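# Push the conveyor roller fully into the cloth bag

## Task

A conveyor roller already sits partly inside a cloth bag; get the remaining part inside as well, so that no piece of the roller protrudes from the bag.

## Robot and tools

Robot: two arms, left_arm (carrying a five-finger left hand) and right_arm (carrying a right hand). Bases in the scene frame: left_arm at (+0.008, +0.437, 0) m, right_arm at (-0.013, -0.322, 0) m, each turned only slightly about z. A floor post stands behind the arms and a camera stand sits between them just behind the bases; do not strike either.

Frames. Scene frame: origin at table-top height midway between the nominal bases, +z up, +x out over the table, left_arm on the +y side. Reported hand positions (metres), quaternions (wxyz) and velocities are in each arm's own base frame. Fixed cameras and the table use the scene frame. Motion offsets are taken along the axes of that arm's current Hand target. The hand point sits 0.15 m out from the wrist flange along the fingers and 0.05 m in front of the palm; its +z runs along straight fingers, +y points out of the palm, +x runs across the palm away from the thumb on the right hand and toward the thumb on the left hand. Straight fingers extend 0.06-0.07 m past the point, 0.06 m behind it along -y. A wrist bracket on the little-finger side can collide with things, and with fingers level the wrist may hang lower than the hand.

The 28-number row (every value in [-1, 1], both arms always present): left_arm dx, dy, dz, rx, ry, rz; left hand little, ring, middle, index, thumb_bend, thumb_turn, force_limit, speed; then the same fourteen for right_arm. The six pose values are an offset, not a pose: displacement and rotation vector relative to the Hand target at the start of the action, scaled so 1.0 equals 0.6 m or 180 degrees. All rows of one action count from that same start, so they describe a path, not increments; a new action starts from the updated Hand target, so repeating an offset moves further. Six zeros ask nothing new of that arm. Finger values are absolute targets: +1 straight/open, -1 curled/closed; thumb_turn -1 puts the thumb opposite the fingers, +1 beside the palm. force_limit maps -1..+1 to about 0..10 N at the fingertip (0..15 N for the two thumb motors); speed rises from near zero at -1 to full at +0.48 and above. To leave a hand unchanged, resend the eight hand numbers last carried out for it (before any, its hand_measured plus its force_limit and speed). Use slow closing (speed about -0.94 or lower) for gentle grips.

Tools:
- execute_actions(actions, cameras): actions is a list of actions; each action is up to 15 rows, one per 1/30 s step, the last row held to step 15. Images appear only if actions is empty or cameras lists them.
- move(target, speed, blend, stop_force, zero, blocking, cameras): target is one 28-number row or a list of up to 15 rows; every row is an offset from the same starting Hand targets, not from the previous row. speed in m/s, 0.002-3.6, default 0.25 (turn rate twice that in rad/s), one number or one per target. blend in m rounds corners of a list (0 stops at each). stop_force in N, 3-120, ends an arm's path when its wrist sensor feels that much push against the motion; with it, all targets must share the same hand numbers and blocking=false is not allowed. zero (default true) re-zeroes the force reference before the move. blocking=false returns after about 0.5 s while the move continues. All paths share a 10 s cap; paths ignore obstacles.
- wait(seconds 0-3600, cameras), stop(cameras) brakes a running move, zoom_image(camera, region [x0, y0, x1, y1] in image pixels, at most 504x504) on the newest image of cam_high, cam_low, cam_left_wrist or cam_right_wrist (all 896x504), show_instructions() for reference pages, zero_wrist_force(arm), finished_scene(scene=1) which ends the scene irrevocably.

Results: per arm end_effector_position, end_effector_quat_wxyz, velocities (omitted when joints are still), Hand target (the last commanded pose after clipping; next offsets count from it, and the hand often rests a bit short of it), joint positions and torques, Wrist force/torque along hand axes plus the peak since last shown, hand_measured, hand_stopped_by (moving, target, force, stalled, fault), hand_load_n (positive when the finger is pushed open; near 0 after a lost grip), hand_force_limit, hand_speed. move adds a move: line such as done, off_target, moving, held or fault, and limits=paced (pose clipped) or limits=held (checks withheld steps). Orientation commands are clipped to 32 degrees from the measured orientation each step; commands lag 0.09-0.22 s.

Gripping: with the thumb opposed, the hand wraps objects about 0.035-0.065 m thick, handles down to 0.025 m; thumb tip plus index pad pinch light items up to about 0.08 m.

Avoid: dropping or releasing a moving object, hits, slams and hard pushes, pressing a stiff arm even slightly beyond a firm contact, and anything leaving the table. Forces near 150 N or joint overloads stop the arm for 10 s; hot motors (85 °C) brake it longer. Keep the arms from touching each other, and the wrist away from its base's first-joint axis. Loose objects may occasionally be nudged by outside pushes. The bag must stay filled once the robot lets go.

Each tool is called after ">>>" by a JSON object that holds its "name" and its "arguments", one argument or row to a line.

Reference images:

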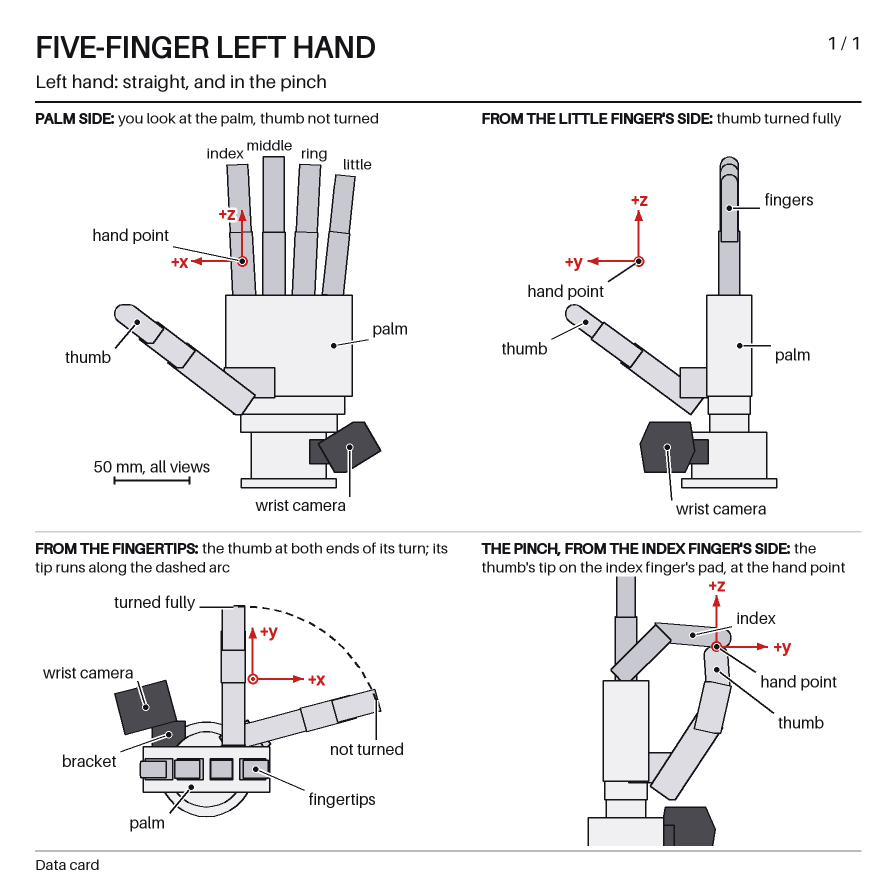

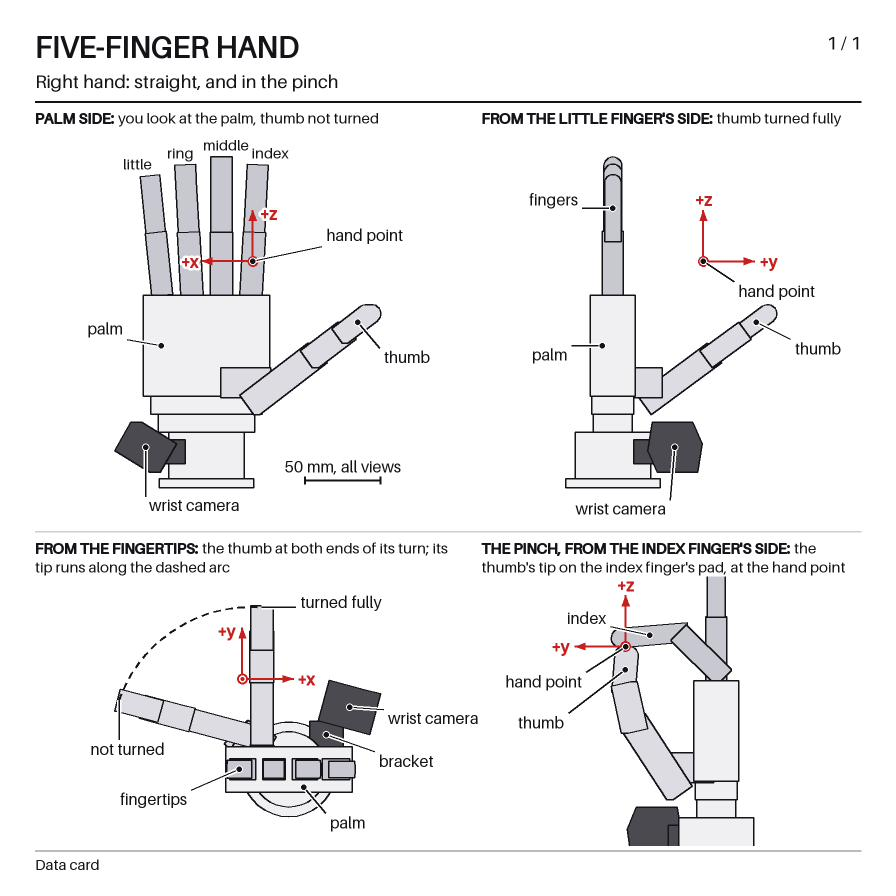

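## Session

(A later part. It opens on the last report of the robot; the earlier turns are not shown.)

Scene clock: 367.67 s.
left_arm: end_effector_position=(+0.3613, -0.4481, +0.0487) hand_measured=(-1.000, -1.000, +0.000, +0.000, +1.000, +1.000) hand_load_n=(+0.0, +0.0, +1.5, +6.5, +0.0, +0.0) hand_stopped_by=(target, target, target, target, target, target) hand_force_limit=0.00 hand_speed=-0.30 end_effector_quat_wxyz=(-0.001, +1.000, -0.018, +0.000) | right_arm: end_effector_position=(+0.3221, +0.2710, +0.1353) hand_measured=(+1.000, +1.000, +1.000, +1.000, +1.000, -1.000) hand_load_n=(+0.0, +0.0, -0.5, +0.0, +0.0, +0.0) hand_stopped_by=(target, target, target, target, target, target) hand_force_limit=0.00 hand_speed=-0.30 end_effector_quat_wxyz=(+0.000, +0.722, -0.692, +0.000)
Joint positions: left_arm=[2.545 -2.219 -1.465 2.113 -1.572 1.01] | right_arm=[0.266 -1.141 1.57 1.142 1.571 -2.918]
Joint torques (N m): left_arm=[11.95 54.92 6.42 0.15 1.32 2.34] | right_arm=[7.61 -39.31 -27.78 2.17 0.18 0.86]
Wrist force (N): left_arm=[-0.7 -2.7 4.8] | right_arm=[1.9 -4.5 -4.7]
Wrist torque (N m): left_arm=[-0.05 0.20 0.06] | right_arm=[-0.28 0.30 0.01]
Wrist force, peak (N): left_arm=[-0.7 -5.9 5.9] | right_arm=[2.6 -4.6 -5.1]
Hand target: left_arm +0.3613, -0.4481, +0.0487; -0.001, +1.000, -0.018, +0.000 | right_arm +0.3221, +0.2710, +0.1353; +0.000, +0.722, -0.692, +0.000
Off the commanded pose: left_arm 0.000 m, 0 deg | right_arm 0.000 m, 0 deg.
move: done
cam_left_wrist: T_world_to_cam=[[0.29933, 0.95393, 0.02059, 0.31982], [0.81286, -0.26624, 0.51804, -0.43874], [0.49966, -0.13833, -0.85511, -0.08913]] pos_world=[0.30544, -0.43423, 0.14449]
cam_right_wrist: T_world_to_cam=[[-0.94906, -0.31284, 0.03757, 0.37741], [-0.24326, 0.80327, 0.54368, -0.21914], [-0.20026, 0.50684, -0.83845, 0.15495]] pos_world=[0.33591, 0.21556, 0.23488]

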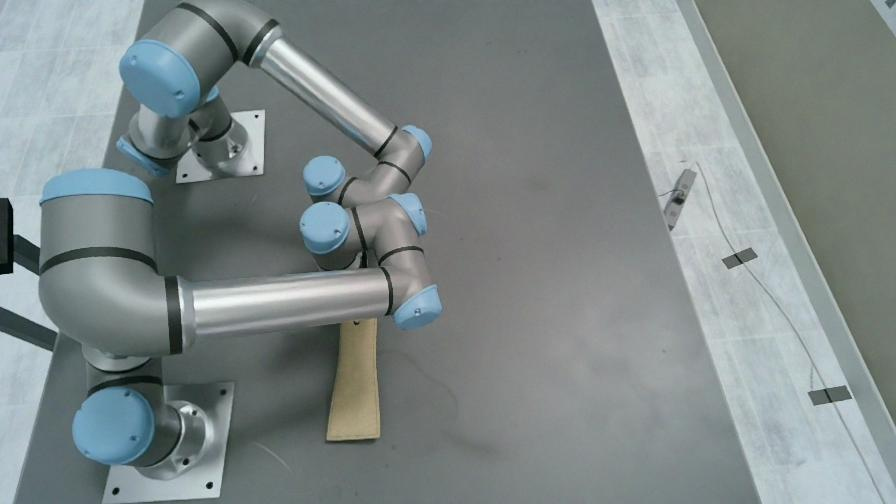

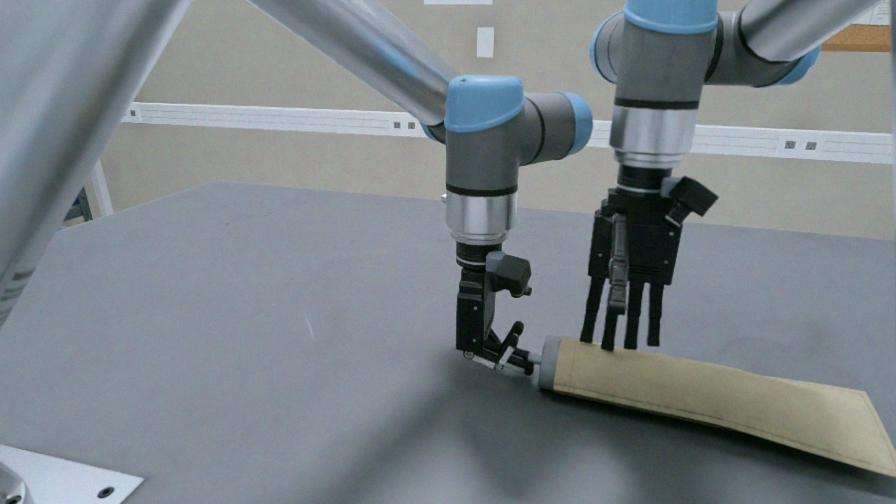

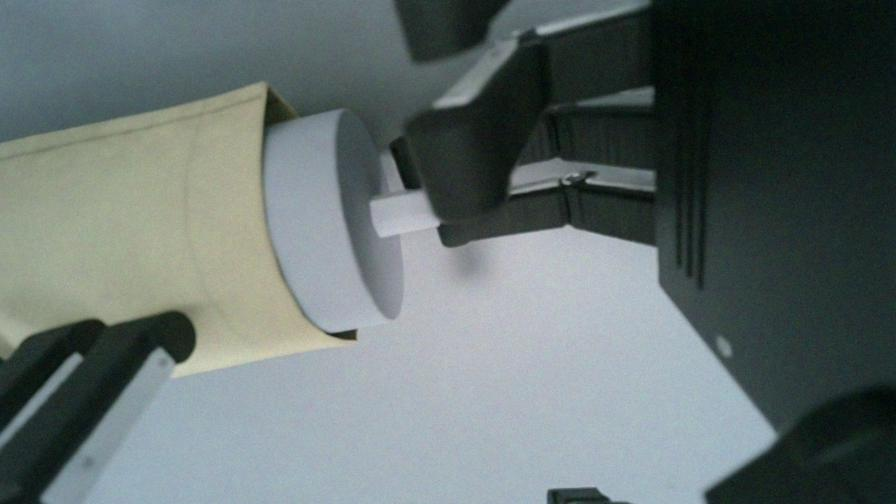

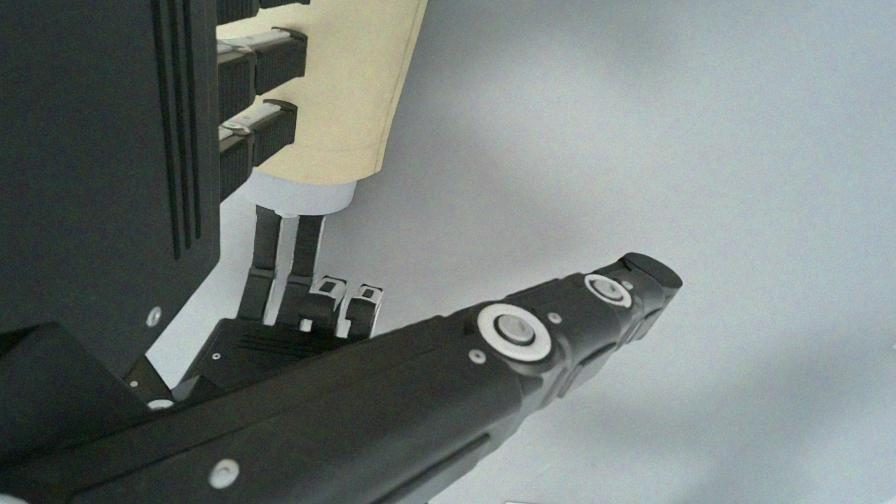

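>>> {"name": "move", "arguments": {
  "target": [0,0.067,0,0,0,0,-1,-1,0,0,1,1,0,-0.3,0,0,0,0,0,0,1,1,1,1,1,-1,0,-0.3],
  "speed": 0.025,
  "stop_force": 12,
  "cameras": ["all"]
}}

Scene clock: 393.63 s.
left_arm: end_effector_position=(+0.3598, -0.4883, +0.0487) hand_measured=(-1.000, -1.000, +0.000, +0.000, +1.000, +1.000) hand_load_n=(+0.0, +0.5, +2.5, +6.0, +0.0, +0.0) hand_stopped_by=(target, target, target, target, target, target) hand_force_limit=0.00 hand_speed=-0.30 end_effector_quat_wxyz=(-0.001, +1.000, -0.018, +0.000) | right_arm: end_effector_position=(+0.3221, +0.2710, +0.1353) hand_measured=(+1.000, +1.000, +1.000, +1.000, +1.000, -1.000) hand_load_n=(+0.0, +0.0, -1.0, +0.0, +0.0, +0.0) hand_stopped_by=(target, target, target, target, target, target) hand_force_limit=0.00 hand_speed=-0.30 end_effector_quat_wxyz=(+0.000, +0.722, -0.692, +0.000)
Joint positions: left_arm=[2.479 -2.283 -1.35 2.062 -1.572 0.944] | right_arm=[0.266 -1.141 1.57 1.142 1.571 -2.918]
Joint torques (N m): left_arm=[12.28 58.56 6.89 0.14 1.32 2.36] | right_arm=[8.02 -36.62 -25.96 -0.08 0.35 0.79]
Wrist force (N): left_arm=[-0.8 -2.6 6.4] | right_arm=[2.2 -4.4 -2.7]
Wrist torque (N m): left_arm=[-0.10 0.24 0.06] | right_arm=[-0.34 0.28 0.04]
Wrist force, peak (N): left_arm=[-0.6 -5.5 6.7] | right_arm=[2.6 -4.6 -5.1]
Hand target: left_arm +0.3598, -0.4883, +0.0487; -0.001, +1.000, -0.018, +0.000 | right_arm +0.3221, +0.2710, +0.1353; +0.000, +0.722, -0.692, +0.000
Off the commanded pose: left_arm 0.000 m, 0 deg | right_arm 0.000 m, 0 deg.
move: done
cam_left_wrist: T_world_to_cam=[[0.29933, 0.95393, 0.02059, 0.35849], [0.81286, -0.26624, 0.51804, -0.44823], [0.49966, -0.13833, -0.85511, -0.09406]] pos_world=[0.30404, -0.47433, 0.14439]
cam_right_wrist: T_world_to_cam=[[-0.94906, -0.31284, 0.03757, 0.37741], [-0.24326, 0.80327, 0.54368, -0.21914], [-0.20026, 0.50684, -0.83845, 0.15495]] pos_world=[0.33591, 0.21556, 0.23488]

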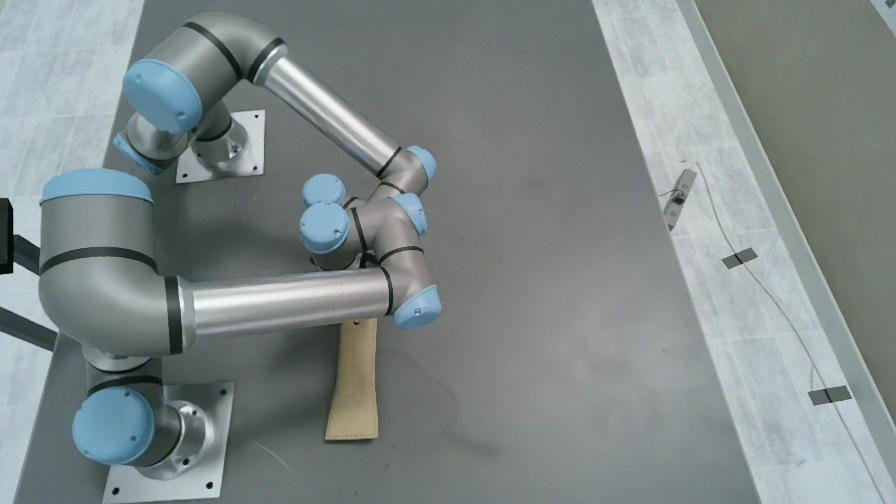

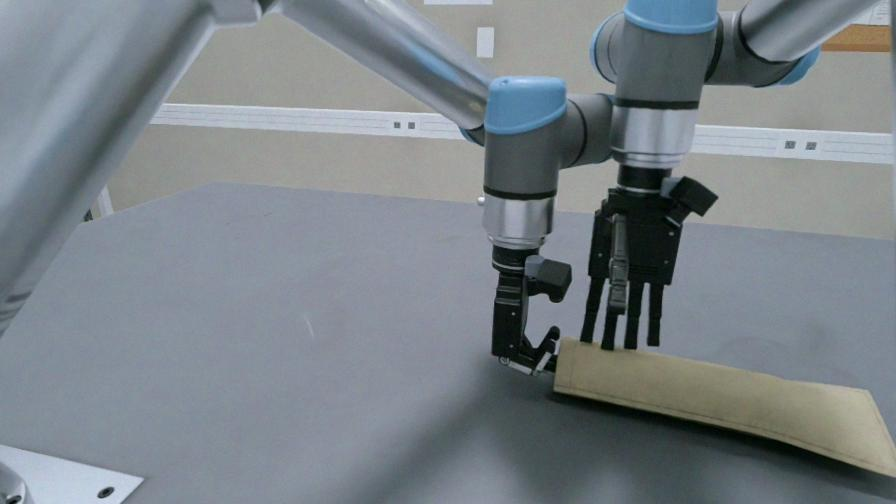

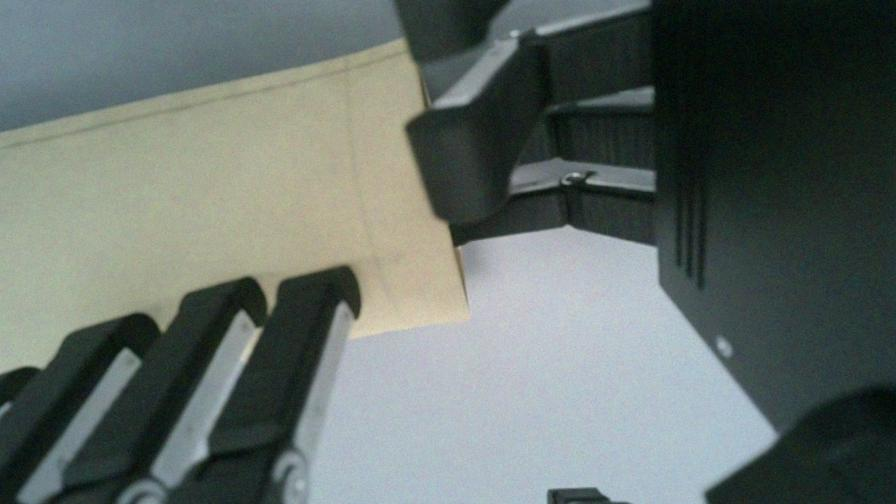

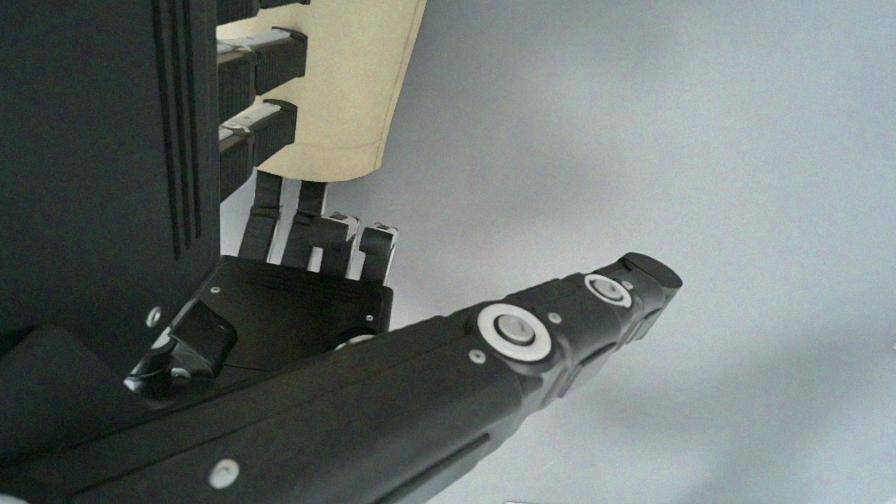

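>>> {"name": "move", "arguments": {
  "target": [
    [0,0,0,0,0,0,-1,-1,0,0,1,1,0,-0.3,0,0,-0.03,0,0,0,1,1,1,1,1,-1,0,-0.3],
    [0,0,0,0,0,0,-1,-1,0,0,1,1,0,-0.3,0.067,0,-0.03,0,0,0,1,1,1,1,1,-1,0,-0.3]
  ],
  "speed": 0.08
}}

>>> {"name": "move", "arguments": {
  "target": [0,0,0,0,0,0,-1,-1,0,0,1,1,0,-0.3,0,0,0.1,0,0,0,1,1,1,1,1,-1,0,-0.3],
  "speed": 0.01,
  "stop_force": 7,
  "cameras": ["cam_low","cam_left_wrist"]
}}

Scene clock: 405.93 s.
left_arm: end_effector_position=(+0.3598, -0.4883, +0.0487) hand_measured=(-1.000, -1.000, +0.000, +0.000, +1.000, +1.000) hand_load_n=(+0.0, +0.0, +0.0, +2.5, +0.0, +0.0) hand_stopped_by=(target, target, target, target, target, target) hand_force_limit=0.00 hand_speed=-0.30 end_effector_quat_wxyz=(-0.001, +1.000, -0.018, +0.000) | right_arm: end_effector_position=(+0.3238, +0.2308, +0.1533) hand_measured=(+1.000, +1.000, +1.000, +1.000, +1.000, -1.000) hand_load_n=(+0.0, +0.0, +0.0, +0.0, +0.0, +0.0) hand_stopped_by=(target, target, target, target, target, target) hand_force_limit=0.00 hand_speed=-0.30 end_effector_quat_wxyz=(+0.000, +0.722, -0.692, +0.000)
Joint positions: left_arm=[2.479 -2.283 -1.35 2.062 -1.572 0.944] | right_arm=[0.173 -1.2 1.607 1.164 1.571 -3.011]
Joint torques (N m): left_arm=[11.28 43.9 6.87 -0.19 -1.76 2.15] | right_arm=[8.39 -23.81 -30.28 4.22 -1 2.14]
Wrist force (N): left_arm=[-0.8 0.1 1.2] | right_arm=[-0.6 -5.0 2.4]
Wrist torque (N m): left_arm=[0.12 0.15 0.03] | right_arm=[-0.71 0.22 -0.22]
Wrist force, peak (N): left_arm=[-0.7 -2.7 6.7] | right_arm=[2.2 -4.3 -3.9]
Hand target: left_arm +0.3598, -0.4883, +0.0487; -0.001, +1.000, -0.018, +0.000 | right_arm +0.3238, +0.2308, +0.1533; +0.000, +0.722, -0.692, +0.000
Off the commanded pose: left_arm 0.000 m, 0 deg | right_arm 0.000 m, 0 deg.
move: done

Scene clock: 408.87 s.
left_arm: end_effector_position=(+0.3598, -0.4883, +0.0487) hand_measured=(-1.000, -1.000, +0.000, +0.000, +1.000, +1.000) hand_load_n=(+0.0, +0.0, +1.0, +6.0, +0.0, +0.0) hand_stopped_by=(target, target, target, target, target, target) hand_force_limit=0.00 hand_speed=-0.30 end_effector_quat_wxyz=(-0.001, +1.000, -0.018, +0.000) | right_arm: end_effector_position=(+0.3238, +0.2308, +0.1345) hand_measured=(+1.000, +1.000, +1.000, +1.000, +1.000, -1.000) hand_load_n=(+0.0, +0.0, +0.0, +0.0, +0.0, +0.0) hand_stopped_by=(target, target, target, target, target, target) hand_force_limit=0.00 hand_speed=-0.30 end_effector_quat_wxyz=(+0.000, +0.722, -0.692, +0.000)
Joint positions: left_arm=[2.479 -2.283 -1.35 2.062 -1.572 0.944] | right_arm=[0.173 -1.182 1.633 1.12 1.571 -3.011]
Joint torques (N m): left_arm=[10.67 43 7.39 -0.56 0.12 1.78] | right_arm=[0.6 -39.33 -27.46 3.67 -1.28 -1.86]
Wrist force (N): left_arm=[-1.1 -5.0 4.4] | right_arm=[1.4 -5.7 -5.2]
Wrist torque (N m): left_arm=[-0.25 0.19 0.11] | right_arm=[-0.23 0.32 -0.11]
Wrist force, peak (N): left_arm=[-1.8 -5.1 4.6] | right_arm=[1.2 -6.4 -13.6]
Hand target: left_arm +0.3598, -0.4883, +0.0487; -0.001, +1.000, -0.018, +0.000 | right_arm +0.3238, +0.2308, +0.1345; +0.000, +0.722, -0.692, +0.000 (not the last commanded pose)
Off the commanded pose: left_arm 0.000 m, 0 deg | right_arm 0.041 m, 0 deg.
move: contact (right_arm)
cam_left_wrist: T_world_to_cam=[[0.29934, 0.95392, 0.02063, 0.35848], [0.81281, -0.26626, 0.51811, -0.44823], [0.49973, -0.13832, -0.85506, -0.09409]] pos_world=[0.30404, -0.47433, 0.14439]

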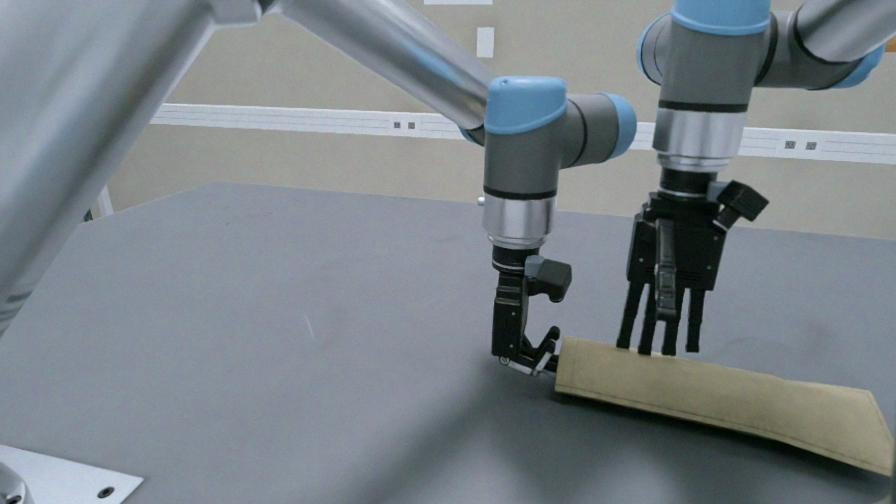

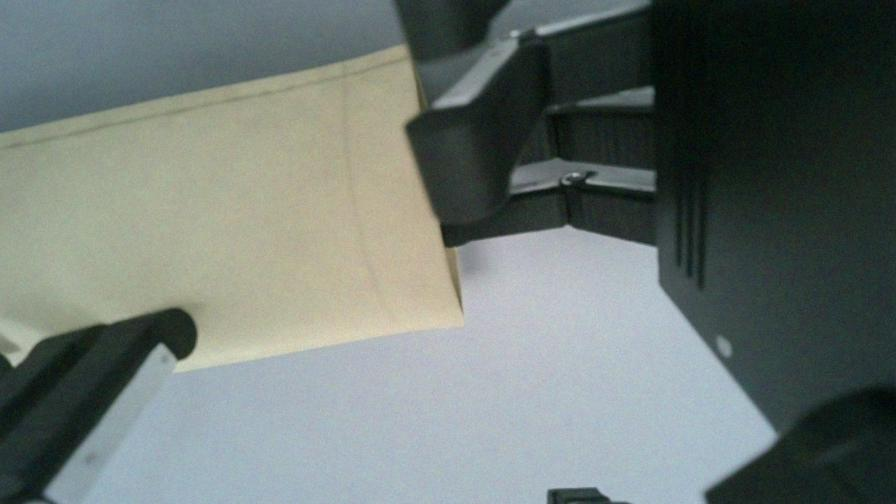

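>>> {"name": "move", "arguments": {
  "target": [0,0.035,0,0,0,0,-1,-1,0,0,1,1,0,-0.3,0,0,0,0,0,0,1,1,1,1,1,-1,0,-0.3],
  "speed": 0.02,
  "stop_force": 13,
  "cameras": ["cam_low","cam_left_wrist","cam_right_wrist"]
}}

Scene clock: 415.33 s.
left_arm: end_effector_position=(+0.3591, -0.5093, +0.0487) hand_measured=(-1.000, -1.000, +0.000, +0.000, +1.000, +1.000) hand_load_n=(+0.0, +0.0, +1.0, +6.0, +0.0, +0.0) hand_stopped_by=(target, target, target, target, target, target) hand_force_limit=0.00 hand_speed=-0.30 end_effector_quat_wxyz=(-0.001, +1.000, -0.018, +0.000) | right_arm: end_effector_position=(+0.3238, +0.2308, +0.1345) hand_measured=(+1.000, +1.000, +1.000, +1.000, +1.000, -1.000) hand_load_n=(+0.0, +0.0, +0.0, +0.0, +0.0, +0.0) hand_stopped_by=(target, target, target, target, target, target) hand_force_limit=0.00 hand_speed=-0.30 end_effector_quat_wxyz=(+0.000, +0.722, -0.692, +0.000)
Joint positions: left_arm=[2.448 -2.32 -1.284 2.032 -1.572 0.913] | right_arm=[0.173 -1.182 1.633 1.12 1.571 -3.011]
Joint torques (N m): left_arm=[11.13 59.04 7.05 0.73 2.34 2.3] | right_arm=[0.71 -37.25 -26.02 2.53 -1.26 -1.74]
Wrist force (N): left_arm=[-1.4 -6.0 3.5] | right_arm=[3.6 -5.8 -6.6]
Wrist torque (N m): left_arm=[-0.22 0.23 0.10] | right_arm=[-0.19 0.36 0.03]
Wrist force, peak (N): left_arm=[-1.5 -9.0 4.0] | right_arm=[3.9 -6.2 -7.5]
Hand target: left_arm +0.3591, -0.5093, +0.0487; -0.001, +1.000, -0.018, +0.000 | right_arm +0.3238, +0.2308, +0.1345; +0.000, +0.722, -0.692, +0.000
Off the commanded pose: left_arm 0.000 m, 0 deg | right_arm 0.000 m, 0 deg.
move: done
cam_left_wrist: T_world_to_cam=[[0.29933, 0.95393, 0.02059, 0.37876], [0.81286, -0.26624, 0.51804, -0.45317], [0.49966, -0.13833, -0.85511, -0.09657]] pos_world=[0.30324, -0.49533, 0.14439]
cam_right_wrist: T_world_to_cam=[[-0.94906, -0.31284, 0.03757, 0.36648], [-0.24326, 0.80327, 0.54368, -0.18605], [-0.20026, 0.50684, -0.83845, 0.17508]] pos_world=[0.33761, 0.17536, 0.23418]

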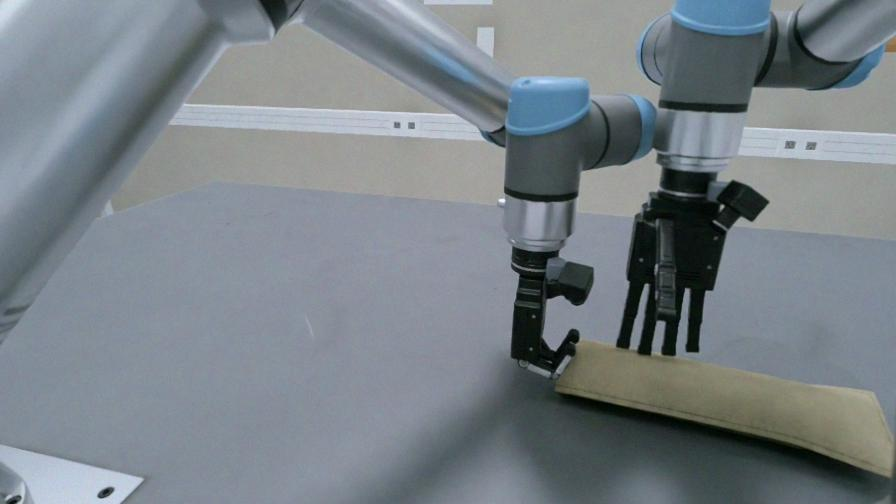

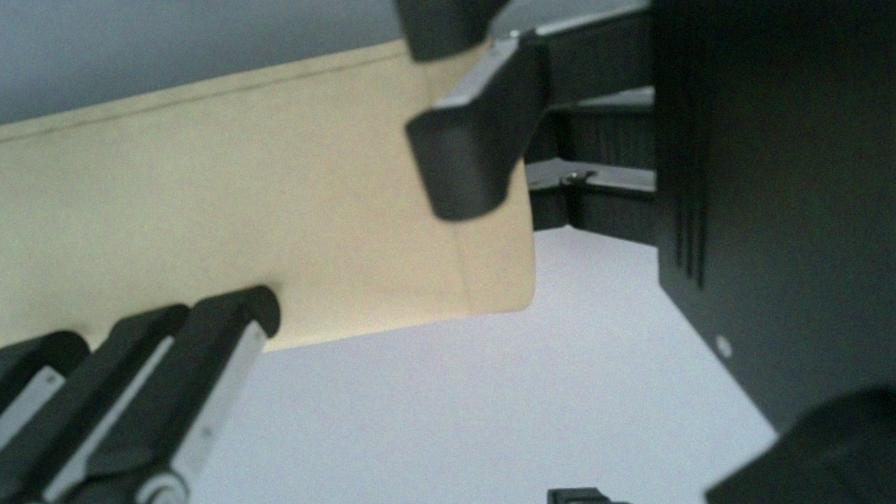

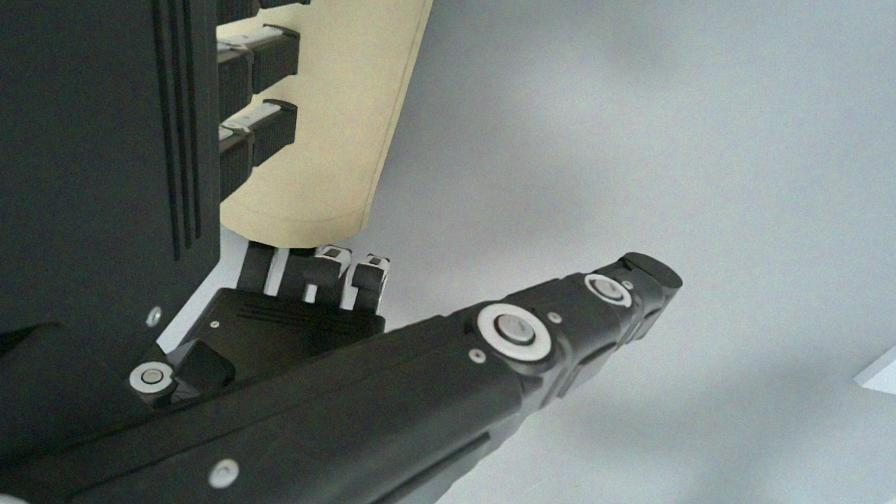

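>>> {"name": "move", "arguments": {
  "target": [0,-0.15,0,0,0,0,-1,-1,0,0,1,1,0,-0.3,0,0,0,0,0,0,1,1,1,1,1,-1,0,-0.3],
  "speed": 0.05,
  "cameras": ["all"]
}}

Scene clock: 420.67 s.
left_arm: end_effector_position=(+0.3624, -0.4193, +0.0488) hand_measured=(-1.000, -1.000, +0.000, +0.000, +1.000, +1.000) hand_load_n=(+0.0, +0.0, +0.0, +0.0, -0.5, +0.0) hand_stopped_by=(target, target, target, target, target, target) hand_force_limit=0.00 hand_speed=-0.30 end_effector_quat_wxyz=(+0.000, +1.000, -0.018, +0.000) end_effector_velocity=(+0.000, -0.002, +0.000) end_effector_angular_velocity=(-0.001, -0.001, +0.001) | right_arm: end_effector_position=(+0.3238, +0.2308, +0.1345) hand_measured=(+1.000, +1.000, +1.000, +1.000, +1.000, -1.000) hand_load_n=(+0.0, +0.0, +0.0, +0.0, +0.0, +0.0) hand_stopped_by=(target, target, target, target, target, target) hand_force_limit=0.00 hand_speed=-0.30 end_effector_quat_wxyz=(+0.000, +0.722, -0.692, +0.000)
Joint positions: left_arm=[2.596 -2.175 -1.541 2.145 -1.572 1.062] | right_arm=[0.173 -1.182 1.633 1.12 1.571 -3.011]
Joint velocities: left_arm=[-0.004 -0.002 0.005 -0.002 0 -0.005] | right_arm=[within noise]
Joint torques (N m): left_arm=[-12.08 33.87 24.11 -4.06 -0.67 -2.27] | right_arm=[0.78 -29.76 -24.29 -0.17 -1.16 -1.44]
Wrist force (N): left_arm=[-0.7 0.5 0.2] | right_arm=[2.2 -5.2 -6.0]
Wrist torque (N m): left_arm=[0.13 0.12 0.01] | right_arm=[-0.14 0.46 -0.04]
Wrist force, peak (N): left_arm=[-1.3 -6.1 4.0] | right_arm=[3.7 -5.7 -7.5]
Hand target: left_arm +0.3623, -0.4194, +0.0488; -0.001, +1.000, -0.018, +0.000 | right_arm +0.3238, +0.2308, +0.1345; +0.000, +0.722, -0.692, +0.000
Off the commanded pose: left_arm 0.000 m, 0 deg | right_arm 0.000 m, 0 deg.
move: done
cam_left_wrist: T_world_to_cam=[[0.29925, 0.95395, 0.02065, 0.29195], [0.81273, -0.26616, 0.5183, -0.43191], [0.49993, -0.13832, -0.85495, -0.08578]] pos_world=[0.30654, -0.40533, 0.14449]
cam_right_wrist: T_world_to_cam=[[-0.94906, -0.31284, 0.03757, 0.36648], [-0.24326, 0.80327, 0.54368, -0.18605], [-0.20026, 0.50684, -0.83845, 0.17508]] pos_world=[0.33761, 0.17536, 0.23418]

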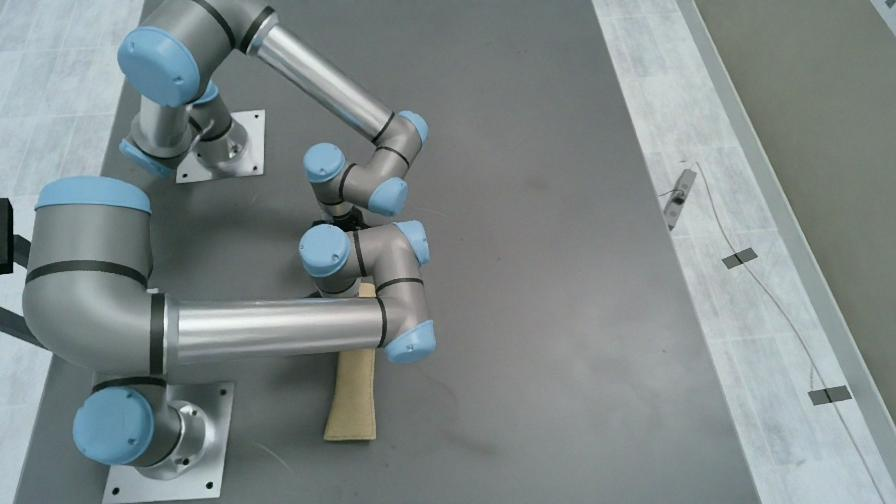

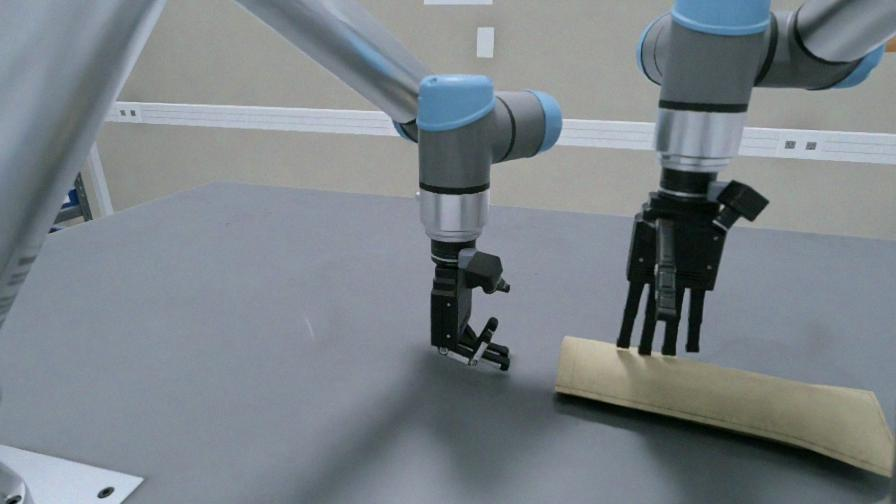

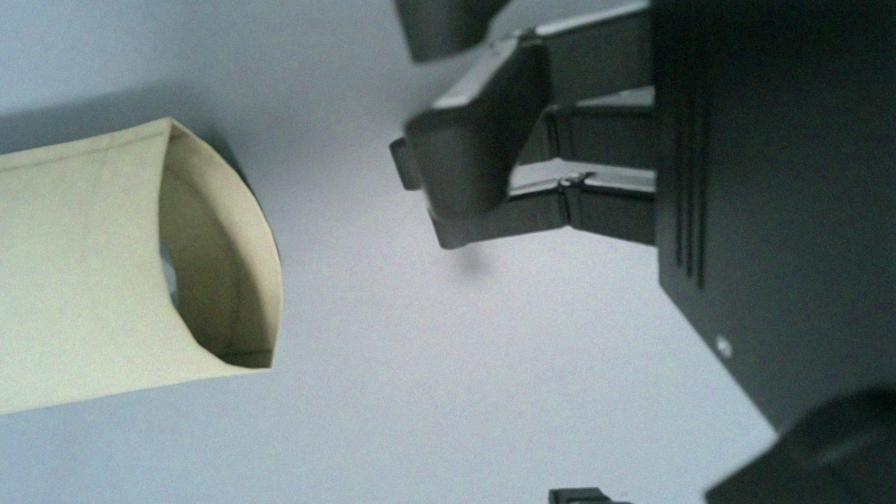

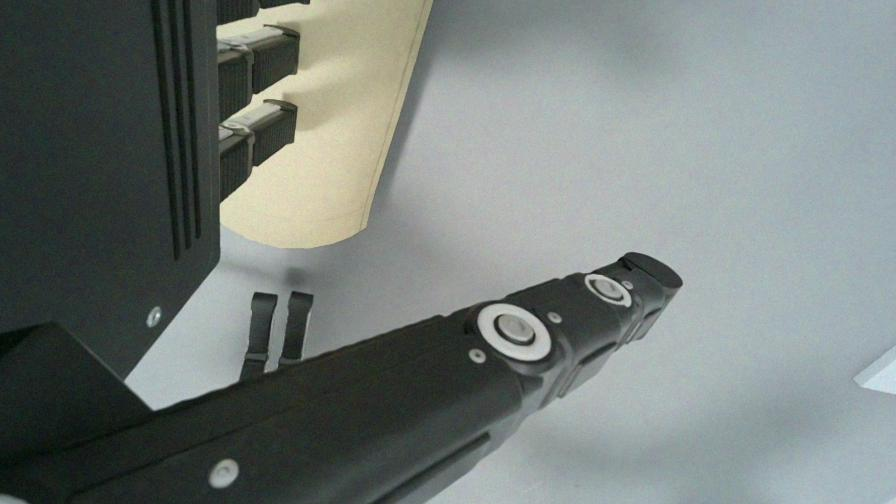

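Stub is well inside. Lift the right hand off and check.

>>> {"name": "move", "arguments": {
  "target": [0,-0.05,-0.05,0,0,0,-1,-1,0,0,1,1,0,-0.3,0,0,-0.12,0,0,0,1,1,1,1,1,-1,0,-0.3],
  "speed": 0.06,
  "cameras": ["all"]
}}

>>> {"name": "zoom_image", "arguments": {
  "camera": "cam_left_wrist",
  "region": [0, 60, 400, 460]
}}

Scene clock: 425.40 s.
left_arm: end_effector_position=(+0.3633, -0.3893, +0.0788) hand_measured=(-1.000, -1.000, +0.000, +0.000, +1.000, +1.000) hand_load_n=(+0.0, +0.0, +0.0, +0.0, +0.0, +0.0) hand_stopped_by=(target, target, target, target, target, target) hand_force_limit=0.00 hand_speed=-0.30 end_effector_quat_wxyz=(-0.001, +1.000, -0.018, +0.000) | right_arm: end_effector_position=(+0.3239, +0.2309, +0.2066) hand_measured=(+1.000, +1.000, +1.000, +1.000, +1.000, -1.000) hand_load_n=(+0.0, +0.5, +0.0, +0.0, +0.0, +0.0) hand_stopped_by=(target, target, target, target, target, target) hand_force_limit=0.00 hand_speed=-0.30 end_effector_quat_wxyz=(+0.000, +0.722, -0.692, +0.000)
Joint positions: left_arm=[2.654 -2.095 -1.586 2.11 -1.572 1.119] | right_arm=[0.173 -1.242 1.521 1.292 1.571 -3.011]
Joint torques (N m): left_arm=[-10.69 29.87 25.29 -0.04 -1.64 -2.03] | right_arm=[8.67 -23.02 -4.6 0.42 -0.96 1.81]
Wrist force (N): left_arm=[-0.6 0.6 0.0] | right_arm=[-0.7 -4.9 2.4]
Wrist torque (N m): left_arm=[0.16 0.10 -0.03] | right_arm=[-0.68 0.23 -0.21]
Wrist force, peak (N): left_arm=[-0.8 0.7 -0.1] | right_arm=[2.5 -5.2 -7.1]
Hand target: left_arm +0.3634, -0.3894, +0.0788; -0.001, +1.000, -0.018, +0.000 | right_arm +0.3238, +0.2308, +0.2065; +0.000, +0.722, -0.692, +0.000
Off the commanded pose: left_arm 0.000 m, 0 deg | right_arm 0.000 m, 0 deg.
move: done
cam_left_wrist: T_world_to_cam=[[0.29924, 0.95395, 0.02069, 0.2624], [0.81303, -0.26627, 0.51777, -0.44037], [0.49944, -0.13812, -0.85527, -0.05612]] pos_world=[0.30754, -0.37533, 0.17459]
cam_right_wrist: T_world_to_cam=[[-0.94907, -0.31286, 0.03718, 0.36402], [-0.24348, 0.80322, 0.54365, -0.22521], [-0.19995, 0.50691, -0.83849, 0.23539]] pos_world=[0.33771, 0.17546, 0.30628]

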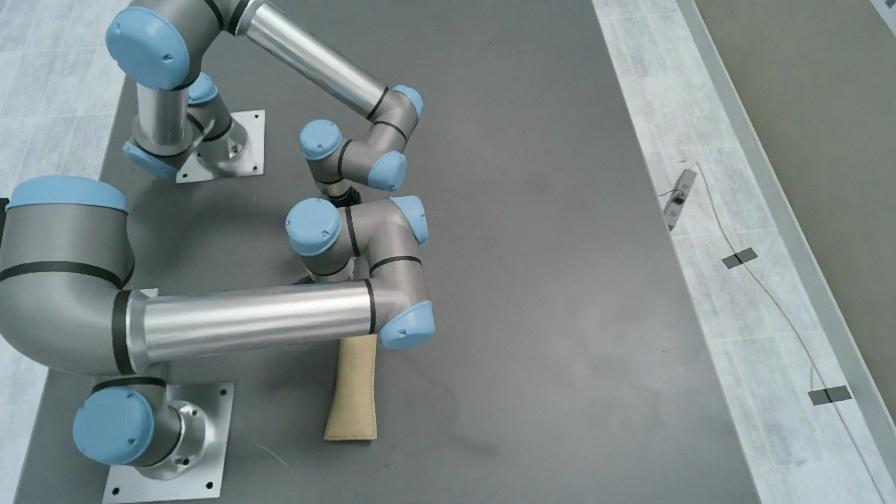

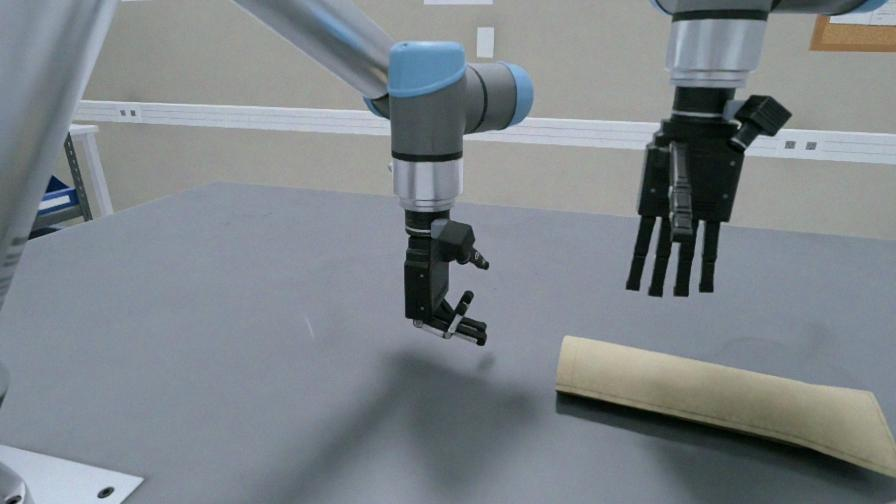

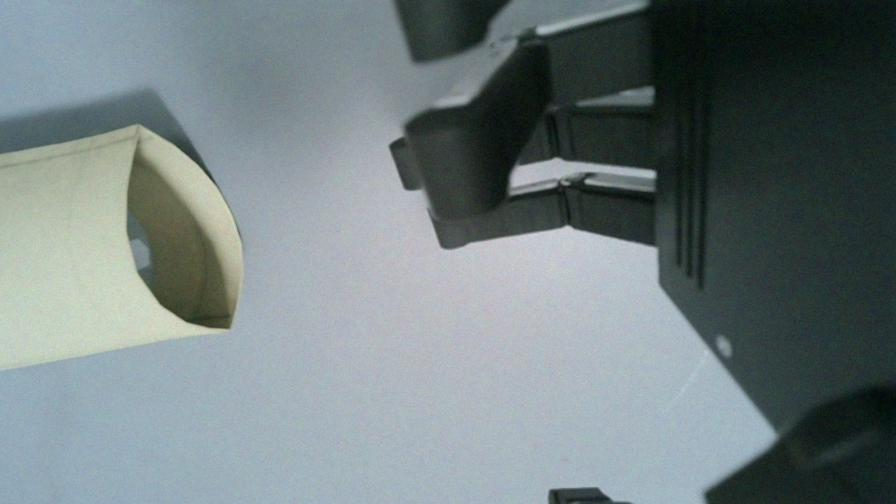

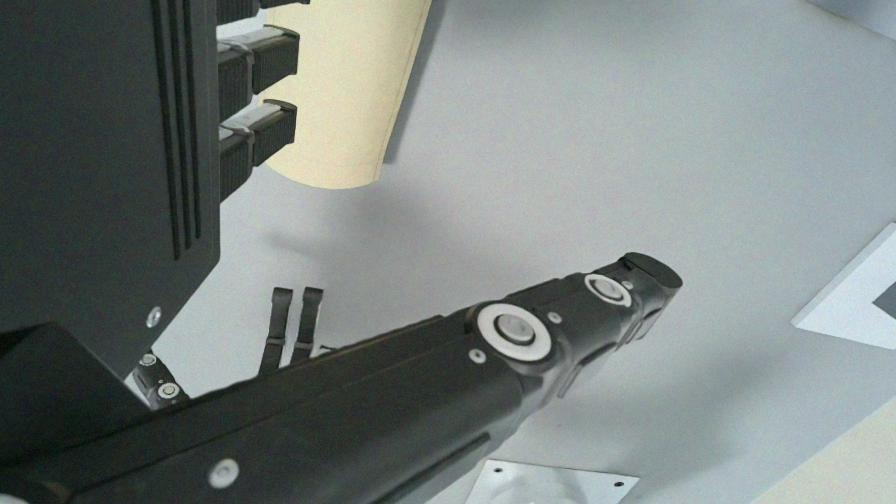

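Scaled by 1.260.

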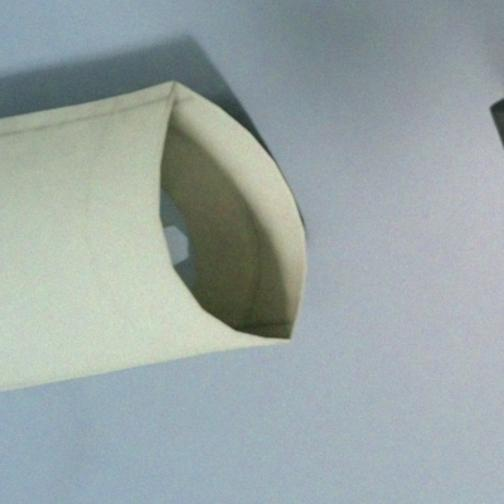

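>>> {"name": "finished_scene", "arguments": {

}}

The scene is finished: the task was done.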